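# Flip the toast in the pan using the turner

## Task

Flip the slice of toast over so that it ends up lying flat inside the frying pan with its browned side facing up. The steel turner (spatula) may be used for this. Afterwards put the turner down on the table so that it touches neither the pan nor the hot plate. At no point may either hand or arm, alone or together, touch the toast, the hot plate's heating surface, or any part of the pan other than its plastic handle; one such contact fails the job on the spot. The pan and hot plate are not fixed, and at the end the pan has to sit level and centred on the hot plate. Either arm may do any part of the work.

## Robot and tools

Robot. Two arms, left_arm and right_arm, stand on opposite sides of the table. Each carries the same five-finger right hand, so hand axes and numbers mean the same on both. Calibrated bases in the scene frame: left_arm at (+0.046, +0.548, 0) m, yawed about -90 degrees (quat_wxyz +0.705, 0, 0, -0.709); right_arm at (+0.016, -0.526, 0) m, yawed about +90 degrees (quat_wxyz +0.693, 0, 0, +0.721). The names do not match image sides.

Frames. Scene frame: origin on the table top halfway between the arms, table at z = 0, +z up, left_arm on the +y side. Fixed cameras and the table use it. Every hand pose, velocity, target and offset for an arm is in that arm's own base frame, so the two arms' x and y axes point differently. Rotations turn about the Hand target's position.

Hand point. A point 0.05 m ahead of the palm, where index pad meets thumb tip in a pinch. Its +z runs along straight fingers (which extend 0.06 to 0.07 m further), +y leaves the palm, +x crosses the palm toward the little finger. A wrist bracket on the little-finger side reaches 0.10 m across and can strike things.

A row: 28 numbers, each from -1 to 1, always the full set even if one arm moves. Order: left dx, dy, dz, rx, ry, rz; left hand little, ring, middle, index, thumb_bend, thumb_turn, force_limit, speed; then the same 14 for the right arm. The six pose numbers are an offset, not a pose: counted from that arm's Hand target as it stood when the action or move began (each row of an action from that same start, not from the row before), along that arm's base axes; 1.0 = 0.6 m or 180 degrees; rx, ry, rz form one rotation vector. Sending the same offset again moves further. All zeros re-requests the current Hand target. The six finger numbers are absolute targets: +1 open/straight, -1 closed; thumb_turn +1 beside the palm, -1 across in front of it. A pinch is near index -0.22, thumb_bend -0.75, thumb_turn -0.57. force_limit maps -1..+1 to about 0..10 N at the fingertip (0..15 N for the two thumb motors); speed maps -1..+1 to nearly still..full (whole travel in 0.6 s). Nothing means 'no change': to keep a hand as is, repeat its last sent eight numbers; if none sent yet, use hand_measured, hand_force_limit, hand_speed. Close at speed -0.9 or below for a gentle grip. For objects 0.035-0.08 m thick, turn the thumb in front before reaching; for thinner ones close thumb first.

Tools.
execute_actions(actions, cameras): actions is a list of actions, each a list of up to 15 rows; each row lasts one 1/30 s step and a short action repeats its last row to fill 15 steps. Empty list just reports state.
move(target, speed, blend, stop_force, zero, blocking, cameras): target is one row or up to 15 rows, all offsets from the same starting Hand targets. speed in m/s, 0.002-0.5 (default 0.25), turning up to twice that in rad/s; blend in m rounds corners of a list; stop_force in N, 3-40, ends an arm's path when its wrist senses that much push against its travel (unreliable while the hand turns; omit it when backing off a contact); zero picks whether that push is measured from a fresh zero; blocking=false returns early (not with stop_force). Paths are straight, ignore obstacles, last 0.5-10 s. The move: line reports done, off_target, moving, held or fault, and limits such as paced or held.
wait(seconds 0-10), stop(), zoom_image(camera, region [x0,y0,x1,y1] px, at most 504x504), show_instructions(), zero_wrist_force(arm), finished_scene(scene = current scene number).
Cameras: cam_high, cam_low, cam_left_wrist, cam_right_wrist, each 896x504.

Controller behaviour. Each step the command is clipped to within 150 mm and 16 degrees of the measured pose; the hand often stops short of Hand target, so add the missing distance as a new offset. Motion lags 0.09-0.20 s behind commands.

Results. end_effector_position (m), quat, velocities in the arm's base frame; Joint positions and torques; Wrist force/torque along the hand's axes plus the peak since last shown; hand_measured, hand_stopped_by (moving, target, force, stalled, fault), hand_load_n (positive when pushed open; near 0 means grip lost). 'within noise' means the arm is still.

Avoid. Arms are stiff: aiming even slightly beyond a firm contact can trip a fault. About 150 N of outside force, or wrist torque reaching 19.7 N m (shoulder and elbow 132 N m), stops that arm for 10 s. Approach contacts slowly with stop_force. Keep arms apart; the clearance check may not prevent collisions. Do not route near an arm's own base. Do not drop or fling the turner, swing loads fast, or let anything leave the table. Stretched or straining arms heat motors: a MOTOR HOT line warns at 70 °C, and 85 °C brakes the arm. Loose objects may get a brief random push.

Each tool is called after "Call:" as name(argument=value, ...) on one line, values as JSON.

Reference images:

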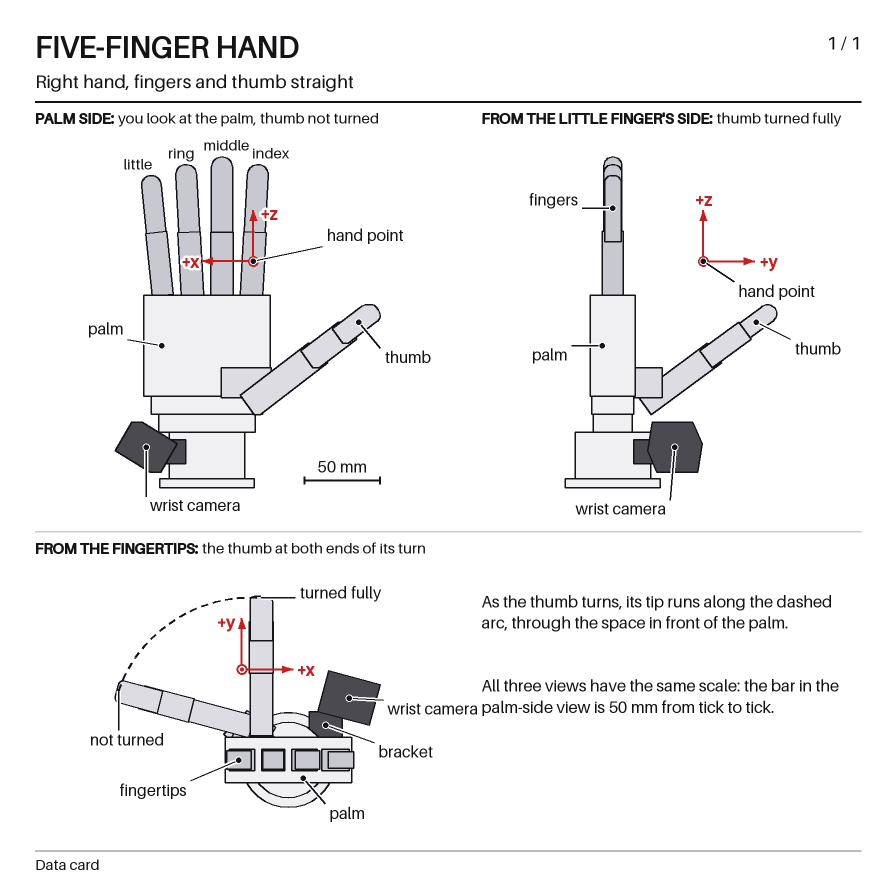

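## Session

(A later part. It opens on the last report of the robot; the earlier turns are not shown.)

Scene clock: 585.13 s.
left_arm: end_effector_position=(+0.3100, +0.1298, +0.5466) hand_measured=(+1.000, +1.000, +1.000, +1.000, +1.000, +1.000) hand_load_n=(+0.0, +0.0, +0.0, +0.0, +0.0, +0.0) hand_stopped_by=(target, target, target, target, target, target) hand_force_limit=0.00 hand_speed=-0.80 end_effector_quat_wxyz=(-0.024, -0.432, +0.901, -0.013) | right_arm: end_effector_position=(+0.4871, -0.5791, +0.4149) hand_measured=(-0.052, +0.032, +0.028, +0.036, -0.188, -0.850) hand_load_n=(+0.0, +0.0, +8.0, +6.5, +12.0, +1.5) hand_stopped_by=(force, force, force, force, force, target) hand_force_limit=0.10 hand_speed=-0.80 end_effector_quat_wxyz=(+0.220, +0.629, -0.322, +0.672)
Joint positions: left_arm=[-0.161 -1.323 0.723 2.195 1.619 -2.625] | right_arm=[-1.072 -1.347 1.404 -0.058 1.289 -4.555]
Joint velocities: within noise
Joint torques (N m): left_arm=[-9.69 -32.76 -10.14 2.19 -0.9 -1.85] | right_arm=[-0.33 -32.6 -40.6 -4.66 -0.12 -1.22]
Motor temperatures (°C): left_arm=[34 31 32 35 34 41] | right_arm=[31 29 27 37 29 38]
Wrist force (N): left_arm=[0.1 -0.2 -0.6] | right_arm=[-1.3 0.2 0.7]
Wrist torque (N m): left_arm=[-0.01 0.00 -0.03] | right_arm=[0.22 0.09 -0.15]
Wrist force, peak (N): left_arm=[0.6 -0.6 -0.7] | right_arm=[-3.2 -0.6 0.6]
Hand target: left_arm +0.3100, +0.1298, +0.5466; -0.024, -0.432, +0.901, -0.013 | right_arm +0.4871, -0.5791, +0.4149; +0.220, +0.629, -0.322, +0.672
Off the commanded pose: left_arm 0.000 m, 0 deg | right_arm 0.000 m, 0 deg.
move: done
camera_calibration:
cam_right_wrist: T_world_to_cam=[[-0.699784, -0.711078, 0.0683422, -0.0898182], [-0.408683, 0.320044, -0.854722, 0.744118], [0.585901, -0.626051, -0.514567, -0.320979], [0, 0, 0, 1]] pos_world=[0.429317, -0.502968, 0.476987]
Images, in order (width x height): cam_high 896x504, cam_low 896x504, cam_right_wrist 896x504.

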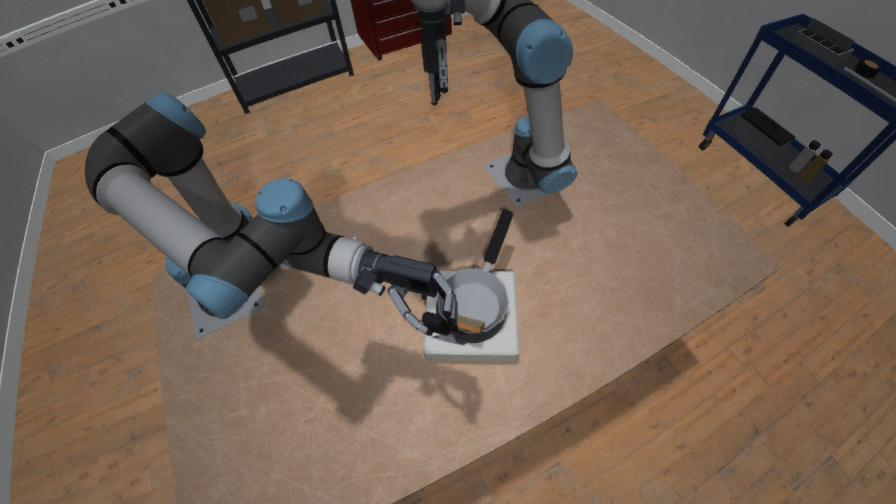

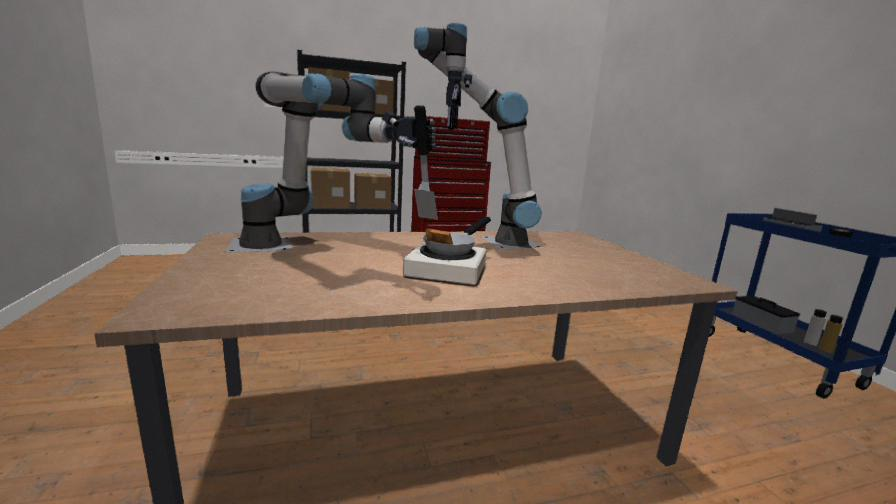

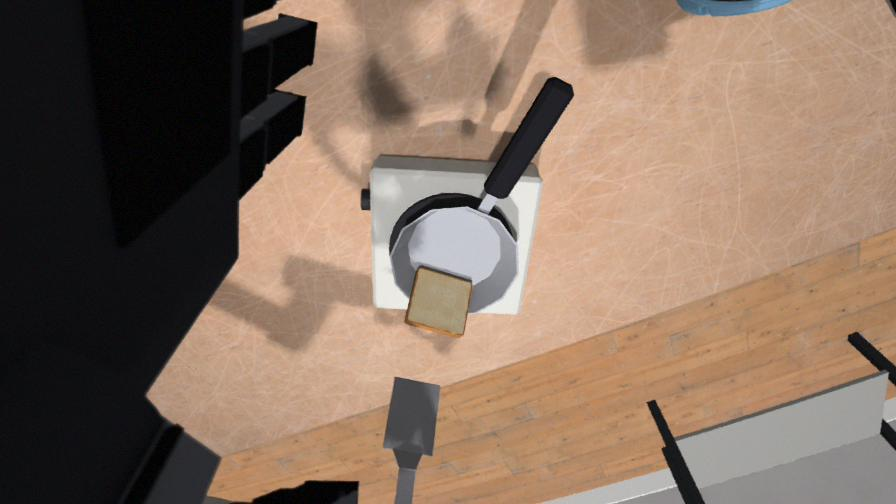

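Call:
move(target=[[0,0,0,0,0,0,1,1,1,1,1,1,0,-0.8,0.005,-0.005,-0.1133,0,0,0,-0.25,-0.2,-0.15,-0.1,-0.4,-0.85,0.1,-0.8],[0,0,0,0,0,0,1,1,1,1,1,1,0,-0.8,0.0402,0.0305,-0.1133,0,0,0,-0.25,-0.2,-0.15,-0.1,-0.4,-0.85,0.1,-0.8]], speed=0.06, cameras=["cam_high","cam_right_wrist","cam_low"])

Call:
zoom_image(camera="cam_low", region=[400, 180, 480, 270])

Call:
zoom_image(camera="cam_right_wrist", region=[350, 170, 550, 400])

Scene clock: 590.00 s.
left_arm: end_effector_position=(+0.3100, +0.1298, +0.5466) hand_measured=(+1.000, +1.000, +1.000, +1.000, +1.000, +1.000) hand_load_n=(+0.0, +0.0, +0.0, +0.0, +0.0, +0.0) hand_stopped_by=(target, target, target, target, target, target) hand_force_limit=0.00 hand_speed=-0.80 end_effector_quat_wxyz=(-0.024, -0.432, +0.901, -0.013) | right_arm: end_effector_position=(+0.5113, -0.5608, +0.3469) hand_measured=(-0.052, +0.032, +0.028, +0.036, -0.188, -0.850) hand_load_n=(+0.0, +0.0, +8.0, +6.5, +12.0, +1.5) hand_stopped_by=(force, force, force, force, force, target) hand_force_limit=0.10 hand_speed=-0.80 end_effector_quat_wxyz=(+0.220, +0.629, -0.322, +0.672) end_effector_velocity=(+0.000, -0.001, +0.000) end_effector_angular_velocity=(+0.000, +0.000, +0.003)
Joint positions: left_arm=[-0.161 -1.323 0.723 2.195 1.619 -2.625] | right_arm=[-1.01 -1.313 1.537 -0.224 1.35 -4.555]
Joint velocities: left_arm=[within noise] | right_arm=[-0.002 0.001 0 0 -0.005 0]
Joint torques (N m): left_arm=[-11.13 -33.67 -10.62 2.12 -0.83 -1.9] | right_arm=[-8.15 -35.06 -36.72 -0.06 -1.21 -1.73]
Motor temperatures (°C): left_arm=[34 31 32 35 34 41] | right_arm=[31 29 27 37 29 38]
Wrist force (N): left_arm=[0.1 0.0 -0.4] | right_arm=[-1.4 0.7 0.5]
Wrist torque (N m): left_arm=[0.02 0.00 -0.01] | right_arm=[0.30 0.11 -0.17]
Wrist force, peak (N): left_arm=[0.1 -0.3 -0.9] | right_arm=[-2.2 1.2 0.6]
Hand target: left_arm +0.3100, +0.1298, +0.5466; -0.024, -0.432, +0.901, -0.013 | right_arm +0.5112, -0.5608, +0.3469; +0.220, +0.629, -0.322, +0.672
Off the commanded pose: left_arm 0.000 m, 0 deg | right_arm 0.000 m, 0 deg.
move: done
camera_calibration:
cam_right_wrist: T_world_to_cam=[[-0.699706, -0.711158, 0.0683095, -0.0553207], [-0.408683, 0.320001, -0.854738, 0.690034], [0.585994, -0.625982, -0.514545, -0.358663], [0, 0, 0, 1]] pos_world=[0.453472, -0.48467, 0.409028]
Images, in order (width x height): cam_high 896x504, cam_low 896x504, cam_right_wrist 896x504.

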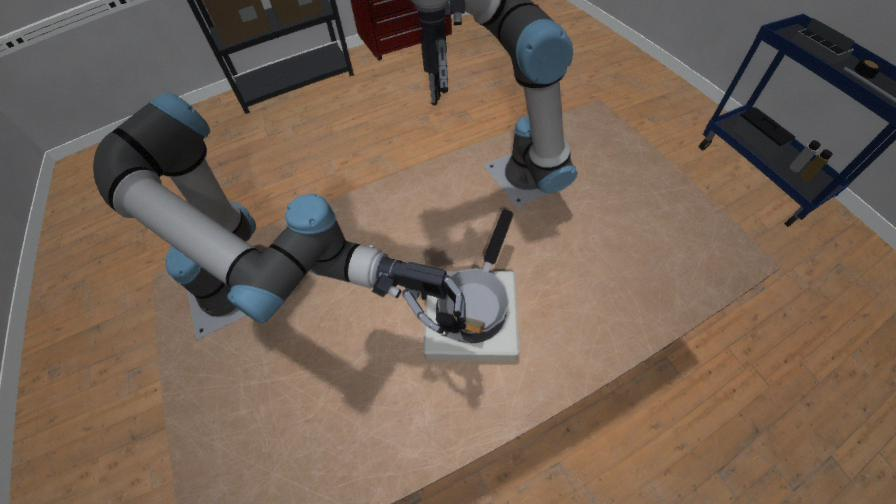

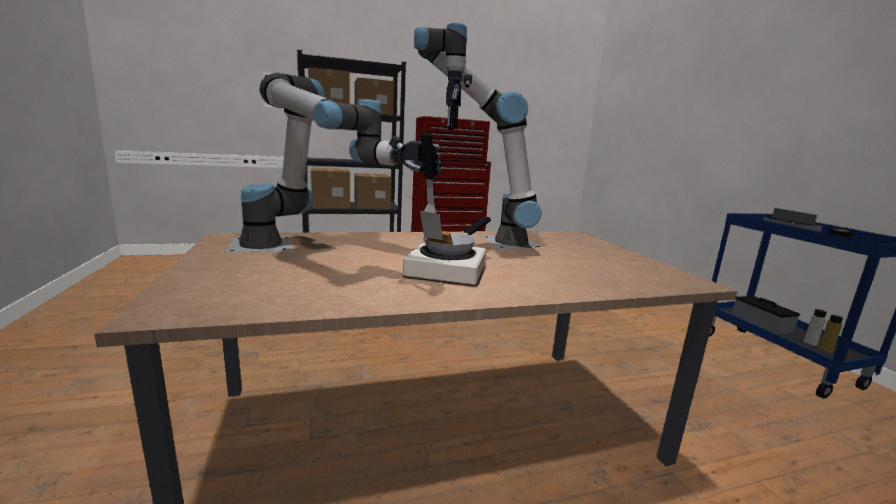

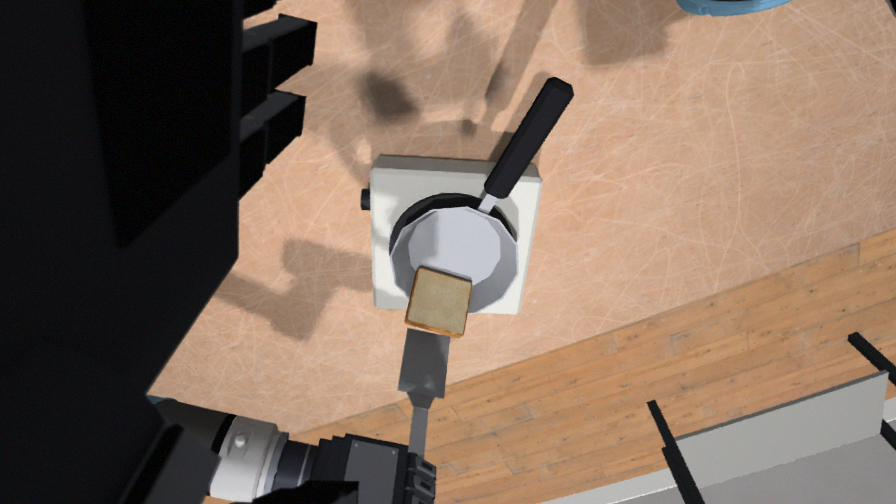

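Scaled by 5.600 from the camera's 896x504 image, which has a finer 1280x720 frame.

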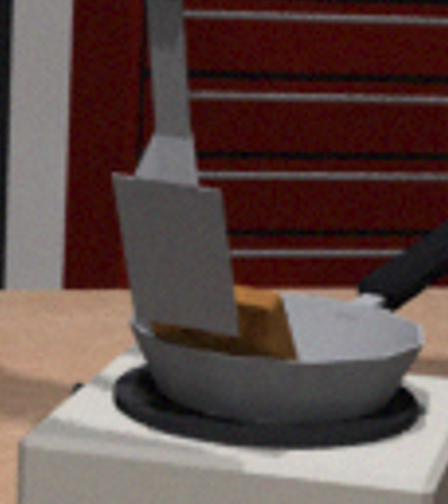

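Scaled by 2.191 from the camera's 896x504 image, which has a finer 1280x720 frame.

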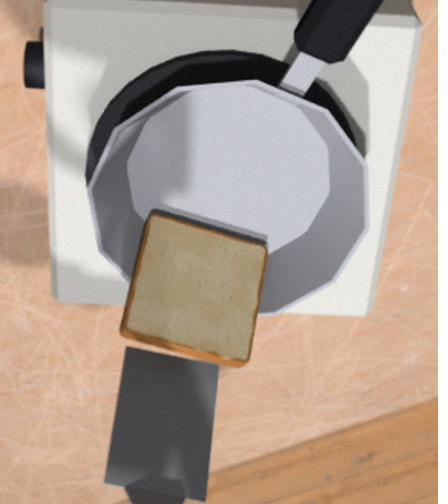

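Call:
move(target=[0,0,0,0,0,0,1,1,1,1,1,1,0,-0.8,0.097,0.082,0.0033,0,0,0,-0.25,-0.2,-0.15,-0.1,-0.4,-0.85,0.1,-0.8], speed=0.03, stop_force=5, cameras=["cam_high","cam_right_wrist","cam_low"])

Call:
zoom_image(camera="cam_low", region=[400, 180, 480, 270])

Call:
zoom_image(camera="cam_right_wrist", region=[350, 170, 550, 400])

Call:
zoom_image(camera="cam_high", region=[390, 230, 540, 380])

Scene clock: 595.37 s.
left_arm: end_effector_position=(+0.3100, +0.1298, +0.5466) hand_measured=(+1.000, +1.000, +1.000, +1.000, +1.000, +1.000) hand_load_n=(+0.0, +0.0, +0.0, +0.0, +0.0, +0.0) hand_stopped_by=(target, target, target, target, target, target) hand_force_limit=0.00 hand_speed=-0.80 end_effector_quat_wxyz=(-0.024, -0.432, +0.901, -0.013) | right_arm: end_effector_position=(+0.5694, -0.5116, +0.3489) hand_measured=(-0.052, +0.032, +0.028, +0.036, -0.188, -0.850) hand_load_n=(+0.0, +0.0, +8.0, +6.5, +12.0, +1.5) hand_stopped_by=(force, force, force, force, force, target) hand_force_limit=0.10 hand_speed=-0.80 end_effector_quat_wxyz=(+0.220, +0.629, -0.322, +0.672)
Joint positions: left_arm=[-0.161 -1.323 0.723 2.195 1.619 -2.625] | right_arm=[-0.857 -1.279 1.487 -0.209 1.503 -4.555]
Joint velocities: within noise
Joint torques (N m): left_arm=[-10.42 -32.27 -9.68 2.13 -0.98 -1.94] | right_arm=[-9.99 -48.29 -20.4 -4.8 -1.12 -1.58]
Motor temperatures (°C): left_arm=[34 31 32 35 34 41] | right_arm=[31 29 27 37 29 38]
Wrist force (N): left_arm=[0.2 -0.4 -0.5] | right_arm=[-1.6 0.8 0.8]
Wrist torque (N m): left_arm=[-0.03 -0.02 -0.01] | right_arm=[0.30 0.15 -0.22]
Wrist force, peak (N): left_arm=[0.3 -0.2 -0.9] | right_arm=[-1.7 0.8 0.7]
Hand target: left_arm +0.3100, +0.1298, +0.5466; -0.024, -0.432, +0.901, -0.013 | right_arm +0.5694, -0.5116, +0.3489; +0.220, +0.629, -0.322, +0.672
Off the commanded pose: left_arm 0.000 m, 0 deg | right_arm 0.000 m, 0 deg.
move: done
camera_calibration:
cam_right_wrist: T_world_to_cam=[[-0.699741, -0.711125, 0.0682965, 0.0202404], [-0.408716, 0.320089, -0.85469, 0.699764], [0.58593, -0.625975, -0.514627, -0.360893], [0, 0, 0, 1]] pos_world=[0.511625, -0.435503, 0.410973]
Images, in order (width x height): cam_high 896x504, cam_low 896x504, cam_right_wrist 896x504.

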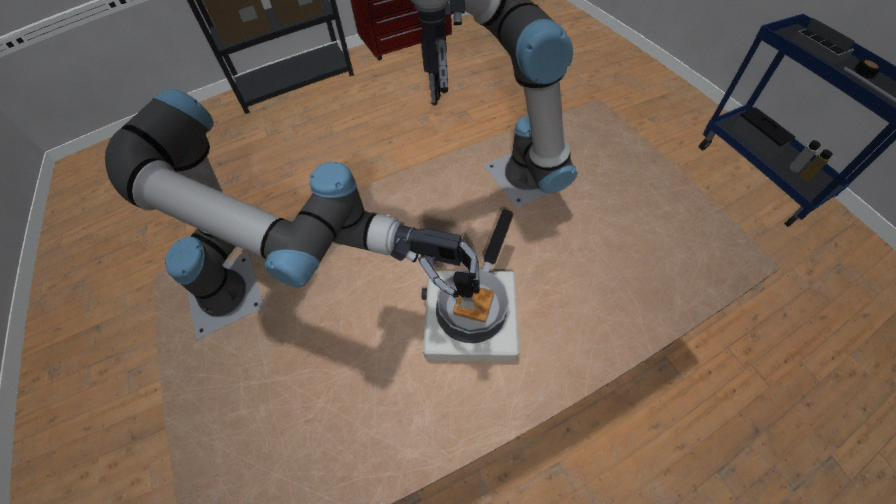

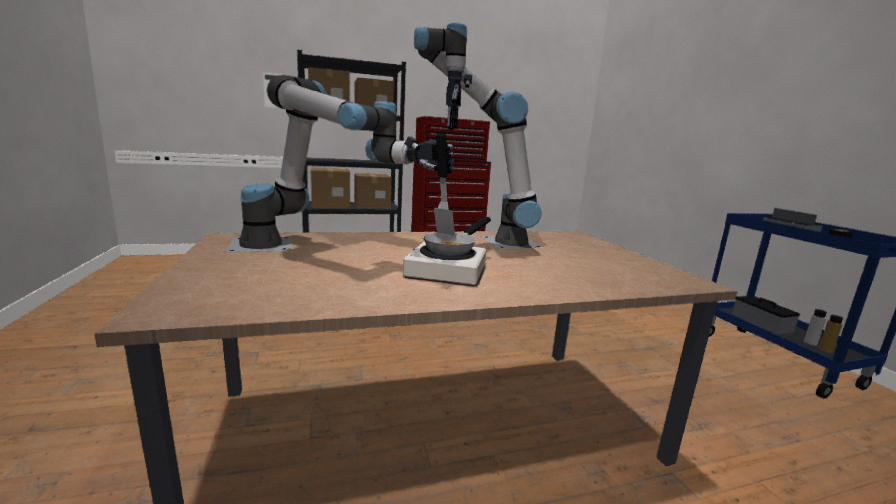

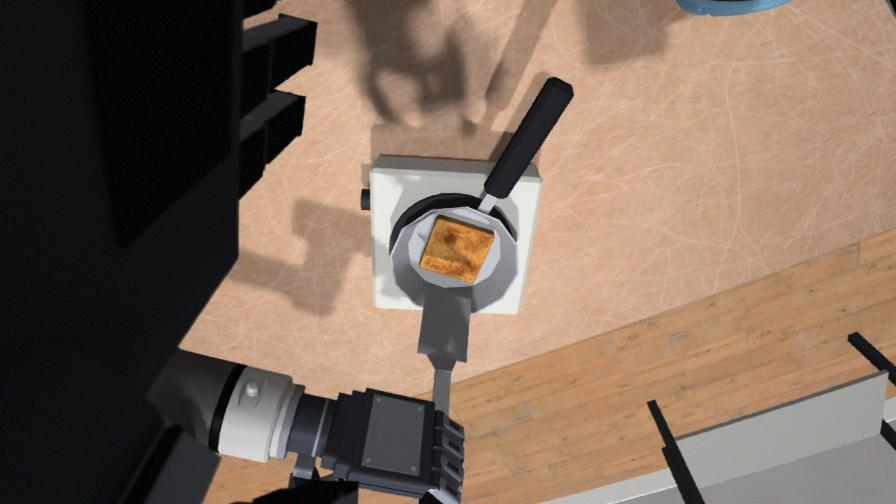

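Scaled by 5.600 from the camera's 896x504 image, which has a finer 1280x720 frame.

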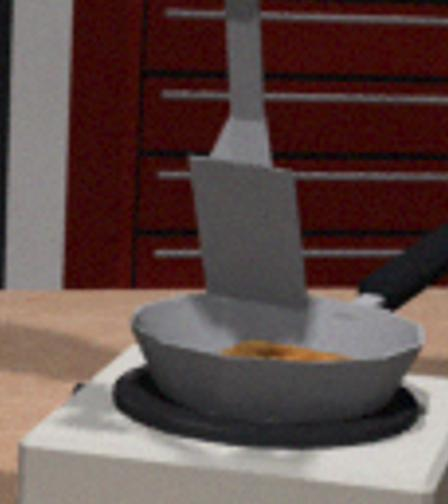

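Scaled by 2.191 from the camera's 896x504 image, which has a finer 1280x720 frame.

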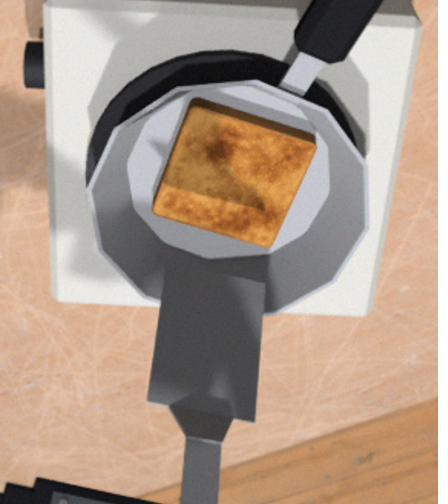

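Scaled by 3.360 from the camera's 896x504 image, which has a finer 1280x720 frame.

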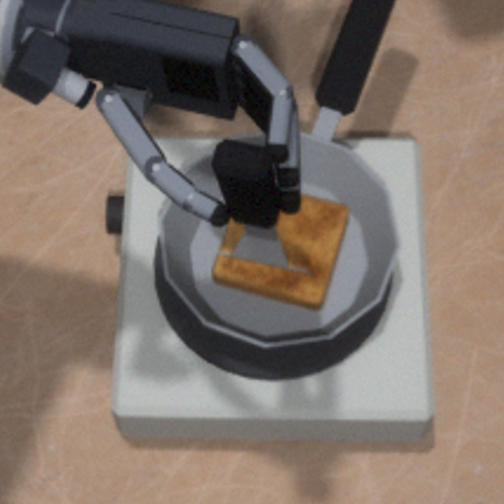

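Call:
move(target=[[0,0,0,0,0,0,1,1,1,1,1,1,0,-0.8,-0.01,-0.01,0.1,0,0,0,-0.25,-0.2,-0.15,-0.1,-0.4,-0.85,0.1,-0.8],[0,0,0,0,0,0,1,1,1,1,1,1,0,-0.8,-0.5088,-0.0882,-0.165,0.2737,-0.2763,0,-0.25,-0.2,-0.15,-0.1,-0.4,-0.85,0.1,-0.8]], speed=[0.1,0.2], blend=[0.02,0])

Call:
zoom_image(camera="cam_right_wrist", region=[350, 140, 570, 340])

Call:
zoom_image(camera="cam_low", region=[390, 210, 500, 290])

Call:
zoom_image(camera="cam_high", region=[390, 230, 540, 380])

Scene clock: 605.57 s.
left_arm: end_effector_position=(+0.3100, +0.1298, +0.5466) hand_measured=(+1.000, +1.000, +1.000, +1.000, +1.000, +1.000) hand_load_n=(+0.0, +0.0, +0.0, +0.0, +0.0, +0.0) hand_stopped_by=(target, target, target, target, target, target) hand_force_limit=0.00 hand_speed=-0.80 end_effector_quat_wxyz=(-0.024, -0.432, +0.901, -0.013) | right_arm: end_effector_position=(+0.2641, -0.5645, +0.2498) hand_measured=(-0.052, +0.032, +0.028, +0.036, -0.188, -0.850) hand_load_n=(+0.5, +0.0, +6.0, +5.5, +12.0, -1.0) hand_stopped_by=(force, force, force, force, force, target) hand_force_limit=0.10 hand_speed=-0.80 end_effector_quat_wxyz=(+0.205, -0.330, +0.625, -0.677)
Joint positions: left_arm=[-0.161 -1.323 0.723 2.195 1.619 -2.625] | right_arm=[-1.72 -1.496 1.95 -0.455 0.641 -3.333]
Joint velocities: within noise
Joint torques (N m): left_arm=[-10.46 -33.39 -11.55 2.06 -0.72 -1.82] | right_arm=[-2.97 -33.34 -36.3 0.87 -1.45 1.63]
Motor temperatures (°C): left_arm=[34 31 32 35 34 41] | right_arm=[31 29 27 37 29 38]
Wrist force (N): left_arm=[0.3 -0.1 -0.5] | right_arm=[0.5 1.0 1.0]
Wrist torque (N m): left_arm=[0.01 -0.02 -0.01] | right_arm=[0.20 -0.06 0.01]
Wrist force, peak (N): left_arm=[0.2 -0.4 -1.0] | right_arm=[-3.1 0.6 0.8]
Hand target: left_arm +0.3100, +0.1298, +0.5466; -0.024, -0.432, +0.901, -0.013 | right_arm +0.2641, -0.5645, +0.2499; +0.205, -0.330, +0.625, -0.677
Off the commanded pose: left_arm 0.000 m, 0 deg | right_arm 0.000 m, 0 deg.
move: done
camera_calibration:
cam_left_wrist: T_world_to_cam=[[-0.906186, 0.422112, 0.0254699, 0.214404], [0.37852, 0.782799, 0.493911, -0.49348], [0.188548, 0.457216, -0.869139, 0.468875], [0, 0, 0, 1]] pos_world=[0.292677, 0.0814157, 0.645793]
cam_right_wrist: T_world_to_cam=[[-0.279123, -0.294323, -0.914037, 0.145374], [0.192425, 0.915418, -0.353529, 0.559362], [0.940778, -0.274562, -0.198879, -0.240363], [0, 0, 0, 1]] pos_world=[0.15907, -0.535257, 0.282824]

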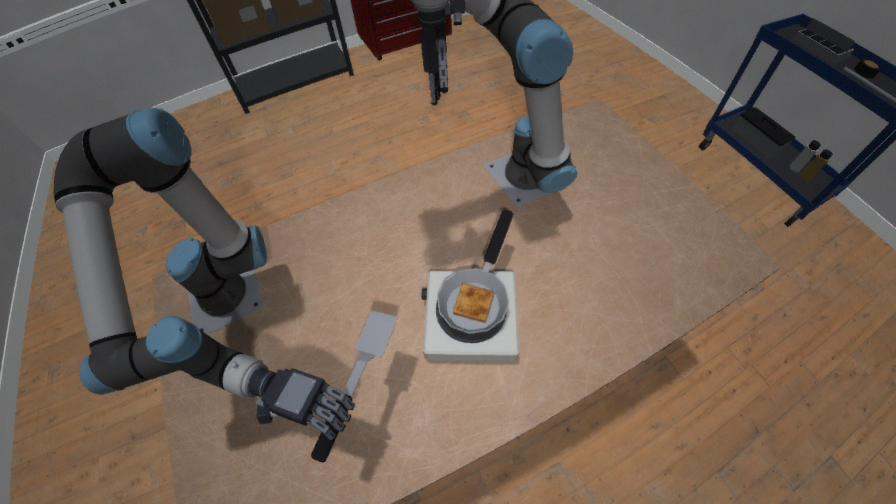

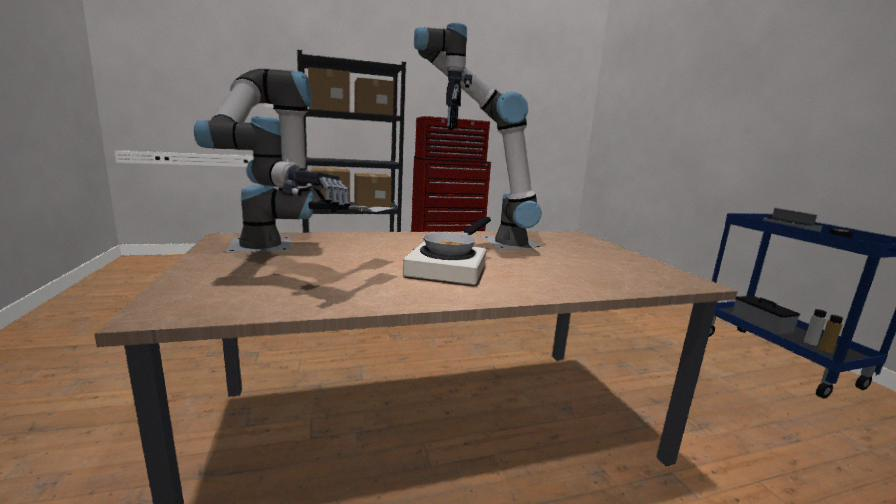

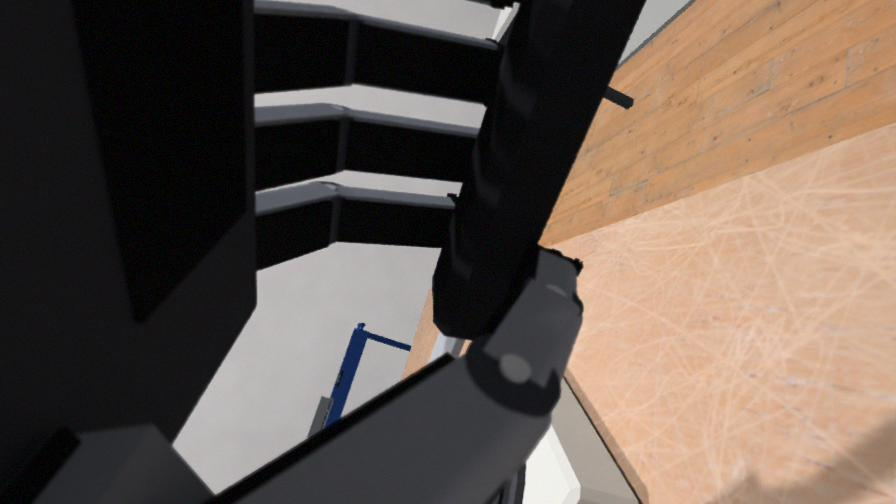

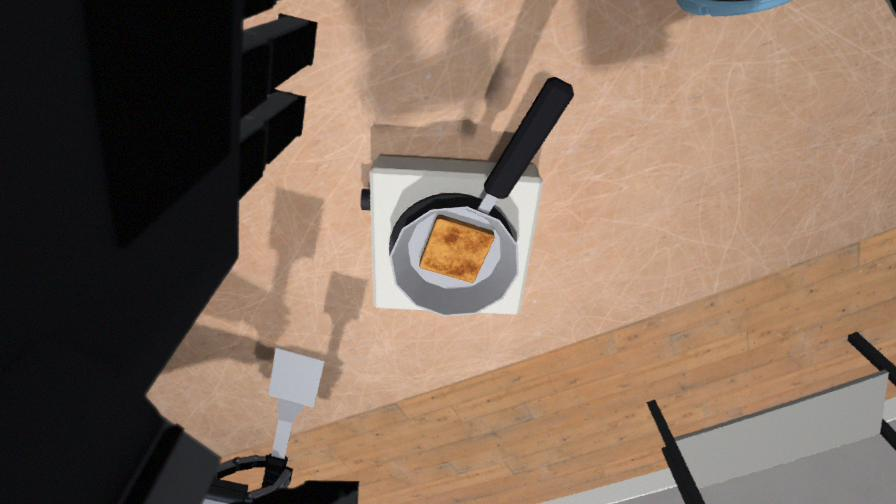

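Scaled by 2.291 from the camera's 896x504 image, which has a finer 1280x720 frame.

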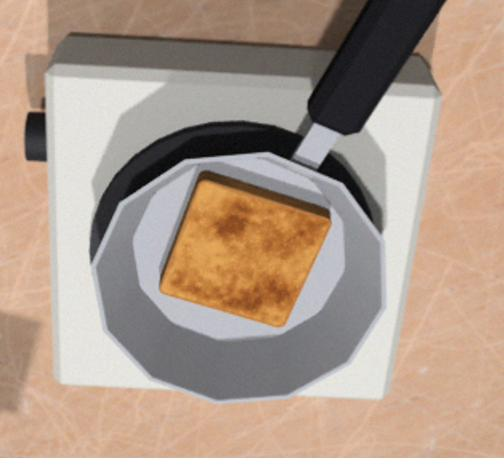

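Scaled by 4.582 from the camera's 896x504 image, which has a finer 1280x720 frame.

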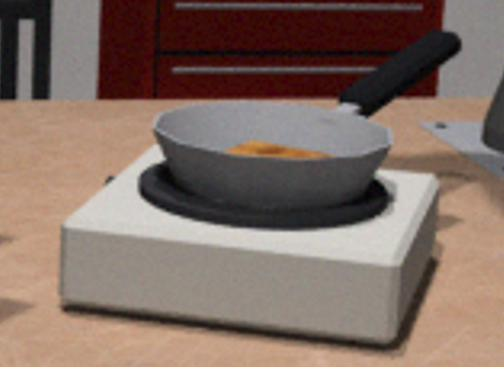

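Scaled by 3.360 from the camera's 896x504 image, which has a finer 1280x720 frame.

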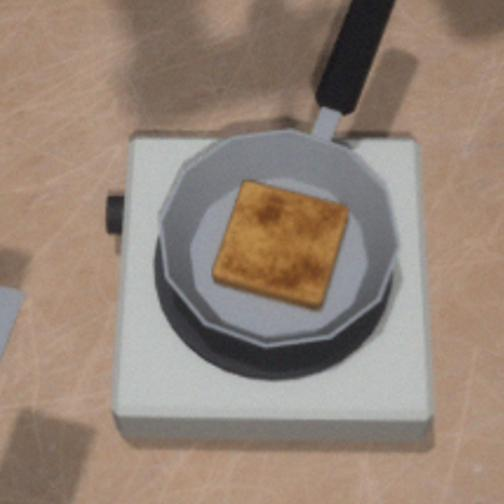

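Call:
move(target=[0,0,0,0,0,0,1,1,1,1,1,1,0,-0.8,0,0,-0.27,0,0,0,-0.25,-0.2,-0.15,-0.1,-0.4,-0.85,0.1,-0.8], speed=0.12, cameras=[])

Call:
move(target=[0,0,0,0,0,0,1,1,1,1,1,1,0,-0.8,0,0,-0.085,0,0,0,-0.25,-0.2,-0.15,-0.1,-0.4,-0.85,0.1,-0.8], speed=0.02, stop_force=3, cameras=["cam_left_wrist","cam_right_wrist","cam_low","cam_high"])

Call:
zoom_image(camera="cam_low", region=[270, 190, 410, 310])

Scene clock: 610.57 s.
left_arm: end_effector_position=(+0.3100, +0.1298, +0.5466) hand_measured=(+1.000, +1.000, +1.000, +1.000, +1.000, +1.000) hand_load_n=(+0.0, +0.0, +0.0, +0.0, +0.0, +0.0) hand_stopped_by=(target, target, target, target, target, target) hand_force_limit=0.00 hand_speed=-0.80 end_effector_quat_wxyz=(-0.024, -0.432, +0.901, -0.013) | right_arm: end_effector_position=(+0.2641, -0.5645, +0.0879) hand_measured=(-0.052, +0.032, +0.028, +0.036, -0.188, -0.850) hand_load_n=(+0.5, +0.0, +6.0, +5.5, +12.0, -1.0) hand_stopped_by=(force, force, force, force, force, target) hand_force_limit=0.10 hand_speed=-0.80 end_effector_quat_wxyz=(+0.205, -0.330, +0.625, -0.677)
Joint positions: left_arm=[-0.161 -1.323 0.723 2.195 1.619 -2.625] | right_arm=[-1.72 -1.225 2.137 -0.912 0.641 -3.333]
Joint velocities: within noise
Joint torques (N m): left_arm=[-10.76 -33.19 -9.95 2.27 -0.6 -1.73] | right_arm=[5.22 -28.88 -28.57 -1.26 1.25 -0.46]
Motor temperatures (°C): left_arm=[34 31 32 35 34 41] | right_arm=[31 29 27 37 29 38]
Wrist force (N): left_arm=[0.4 -0.1 -0.6] | right_arm=[0.6 0.7 0.9]
Wrist torque (N m): left_arm=[0.02 -0.03 0.00] | right_arm=[0.13 -0.07 0.03]
Wrist force, peak (N): left_arm=[0.5 -0.5 -0.8] | right_arm=[0.2 2.1 1.0]
Hand target: left_arm +0.3100, +0.1298, +0.5466; -0.024, -0.432, +0.901, -0.013 | right_arm +0.2641, -0.5645, +0.0879; +0.205, -0.330, +0.625, -0.677
Off the commanded pose: left_arm 0.000 m, 0 deg | right_arm 0.000 m, 0 deg.
move: done
No camera images: "cameras" was empty.

Scene clock: 613.90 s.
left_arm: end_effector_position=(+0.3100, +0.1298, +0.5466) hand_measured=(+1.000, +1.000, +1.000, +1.000, +1.000, +1.000) hand_load_n=(+0.0, +0.0, +0.0, +0.0, +0.0, +0.0) hand_stopped_by=(target, target, target, target, target, target) hand_force_limit=0.00 hand_speed=-0.80 end_effector_quat_wxyz=(-0.024, -0.432, +0.901, -0.013) | right_arm: end_effector_position=(+0.2641, -0.5645, +0.0369) hand_measured=(-0.052, +0.032, +0.028, +0.036, -0.188, -0.850) hand_load_n=(+0.5, +0.0, +6.0, +5.5, +12.0, -0.5) hand_stopped_by=(force, force, force, force, force, target) hand_force_limit=0.10 hand_speed=-0.80 end_effector_quat_wxyz=(+0.205, -0.330, +0.625, -0.677)
Joint positions: left_arm=[-0.161 -1.323 0.723 2.195 1.619 -2.625] | right_arm=[-1.72 -1.106 2.16 -1.055 0.641 -3.333]
Joint velocities: within noise
Joint torques (N m): left_arm=[-10.35 -31.91 -9.54 2.22 -0.91 -1.79] | right_arm=[8.48 -41.72 -17.1 0.78 1.01 1.83]
Motor temperatures (°C): left_arm=[34 31 32 35 34 41] | right_arm=[31 29 27 37 29 38]
Wrist force (N): left_arm=[0.2 -0.3 -0.8] | right_arm=[0.6 0.8 1.1]
Wrist torque (N m): left_arm=[0.00 -0.01 -0.01] | right_arm=[0.13 -0.12 0.04]
Wrist force, peak (N): left_arm=[0.4 -0.3 -1.0] | right_arm=[0.7 1.0 1.1]
Hand target: left_arm +0.3100, +0.1298, +0.5466; -0.024, -0.432, +0.901, -0.013 | right_arm +0.2641, -0.5645, +0.0369; +0.205, -0.330, +0.625, -0.677
Off the commanded pose: left_arm 0.000 m, 0 deg | right_arm 0.000 m, 0 deg.
move: done
camera_calibration:
cam_left_wrist: T_world_to_cam=[[-0.906186, 0.422112, 0.0254699, 0.214404], [0.378519, 0.782799, 0.493911, -0.49348], [0.188548, 0.457216, -0.869139, 0.468875], [0, 0, 0, 1]] pos_world=[0.292677, 0.0814157, 0.645793]
cam_right_wrist: T_world_to_cam=[[-0.278962, -0.294252, -0.914109, -0.0492697], [0.192381, 0.915476, -0.353402, 0.484094], [0.940835, -0.274443, -0.198774, -0.282658], [0, 0, 0, 1]] pos_world=[0.159059, -0.535248, 0.069857]

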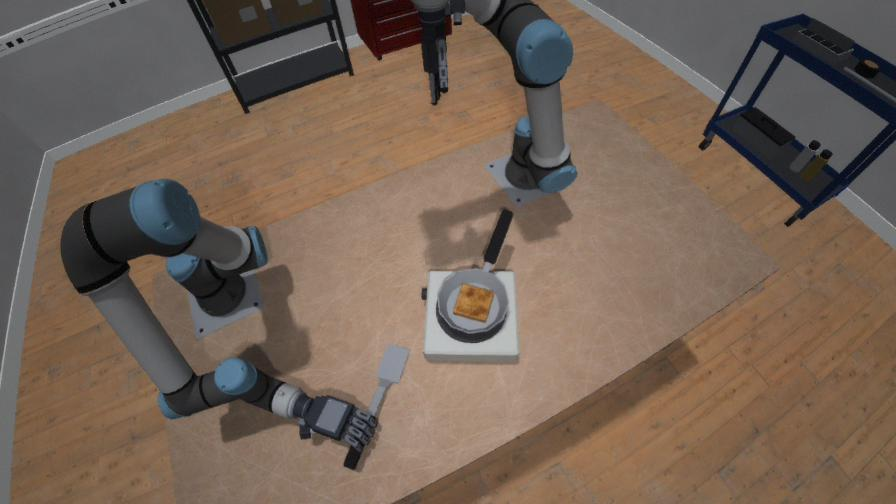

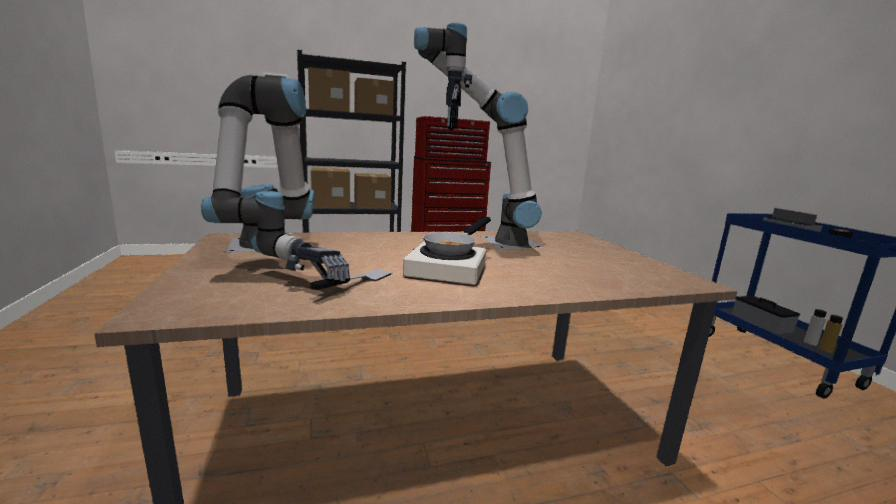

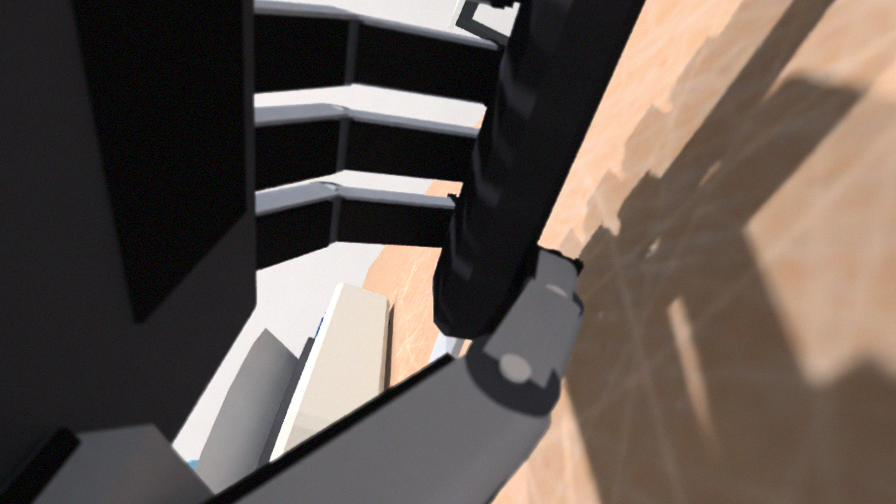

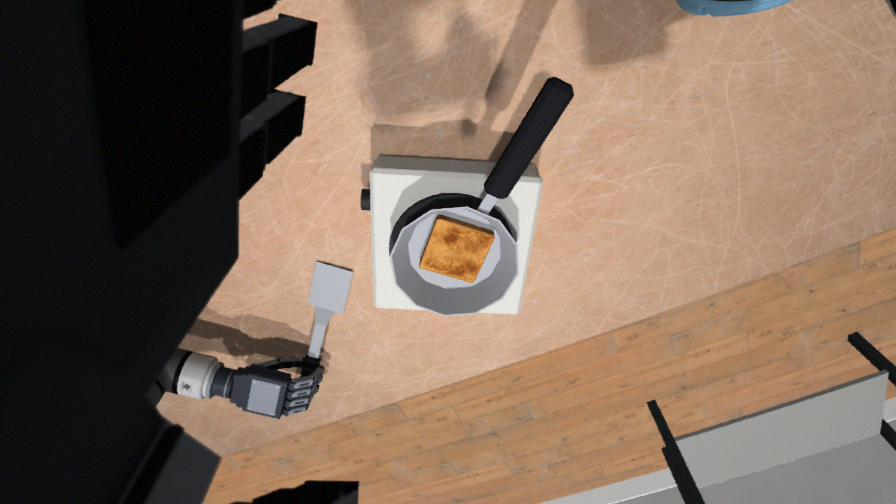

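Scaled by 3.600 from the camera's 896x504 image, which has a finer 1280x720 frame.

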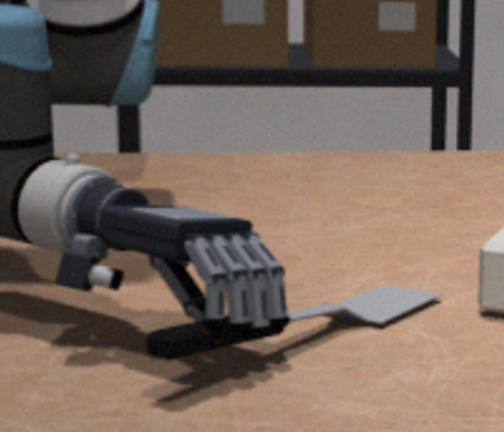

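Call:
move(target=[0,0,0,0,0,0,1,1,1,1,1,1,0,-0.8,0,0,-0.04,-0.0118,0.0118,0,-0.25,-0.2,-0.15,-0.1,-0.4,-0.85,0.1,-0.8], speed=0.015, stop_force=3, cameras=["cam_right_wrist","cam_low"])

Call:
zoom_image(camera="cam_low", region=[300, 230, 400, 310])

Scene clock: 617.07 s.
left_arm: end_effector_position=(+0.3100, +0.1298, +0.5466) hand_measured=(+1.000, +1.000, +1.000, +1.000, +1.000, +1.000) hand_load_n=(+0.0, +0.0, +0.0, +0.0, +0.0, +0.0) hand_stopped_by=(target, target, target, target, target, target) hand_force_limit=0.00 hand_speed=-0.80 end_effector_quat_wxyz=(-0.024, -0.432, +0.901, -0.013) | right_arm: end_effector_position=(+0.2641, -0.5645, +0.0208) hand_measured=(-0.052, +0.032, +0.028, +0.036, -0.188, -0.850) hand_load_n=(+0.0, +0.0, +7.5, +7.0, +8.0, +3.0) hand_stopped_by=(force, force, force, force, force, target) hand_force_limit=0.10 hand_speed=-0.80 end_effector_quat_wxyz=(+0.193, -0.341, +0.619, -0.680)
Joint positions: left_arm=[-0.161 -1.323 0.723 2.195 1.619 -2.625] | right_arm=[-1.716 -1.069 2.167 -1.1 0.645 -3.367]
Joint velocities: within noise
Joint torques (N m): left_arm=[-10.31 -32.56 -10.72 2.06 -0.68 -1.69] | right_arm=[-6.77 -37.04 -21.79 -2 -1.32 -1.22]
Motor temperatures (°C): left_arm=[34 31 32 35 34 41] | right_arm=[31 29 27 37 29 38]
Wrist force (N): left_arm=[0.3 -0.3 -0.5] | right_arm=[0.7 -2.2 1.0]
Wrist torque (N m): left_arm=[-0.02 -0.02 -0.01] | right_arm=[0.07 -0.08 0.31]
Wrist force, peak (N): left_arm=[0.5 -0.1 -0.9] | right_arm=[2.2 -7.4 -0.9]
Hand target: left_arm +0.3100, +0.1298, +0.5466; -0.024, -0.432, +0.901, -0.013 | right_arm +0.2641, -0.5645, +0.0208; +0.193, -0.341, +0.619, -0.680 (not the last commanded pose)
Off the commanded pose: left_arm 0.000 m, 0 deg | right_arm 0.008 m, 1 deg.
move: contact (right_arm)
camera_calibration:
cam_right_wrist: T_world_to_cam=[[-0.301342, -0.316628, -0.899411, -0.0709999], [0.183306, 0.906426, -0.380513, 0.476276], [0.935731, -0.279532, -0.215105, -0.287049], [0, 0, 0, 1]] pos_world=[0.1599, -0.534429, 0.0556259]
Images, in order (width x height): cam_low 896x504, cam_right_wrist 896x504.

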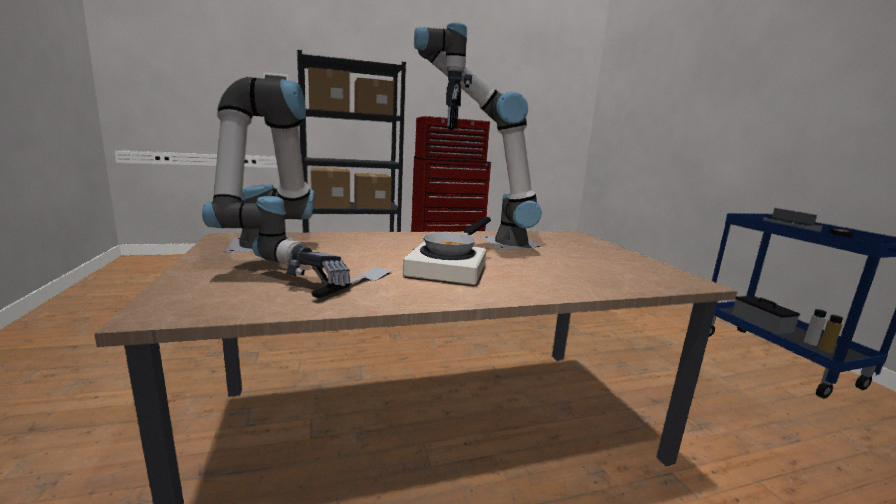

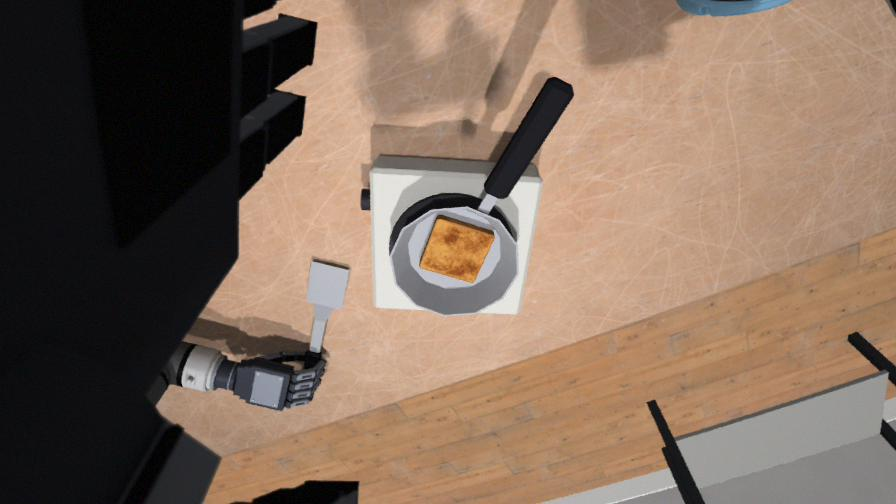

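Scaled by 5.040 from the camera's 896x504 image, which has a finer 1280x720 frame.

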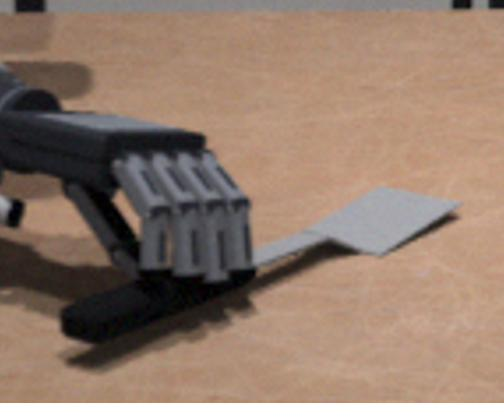

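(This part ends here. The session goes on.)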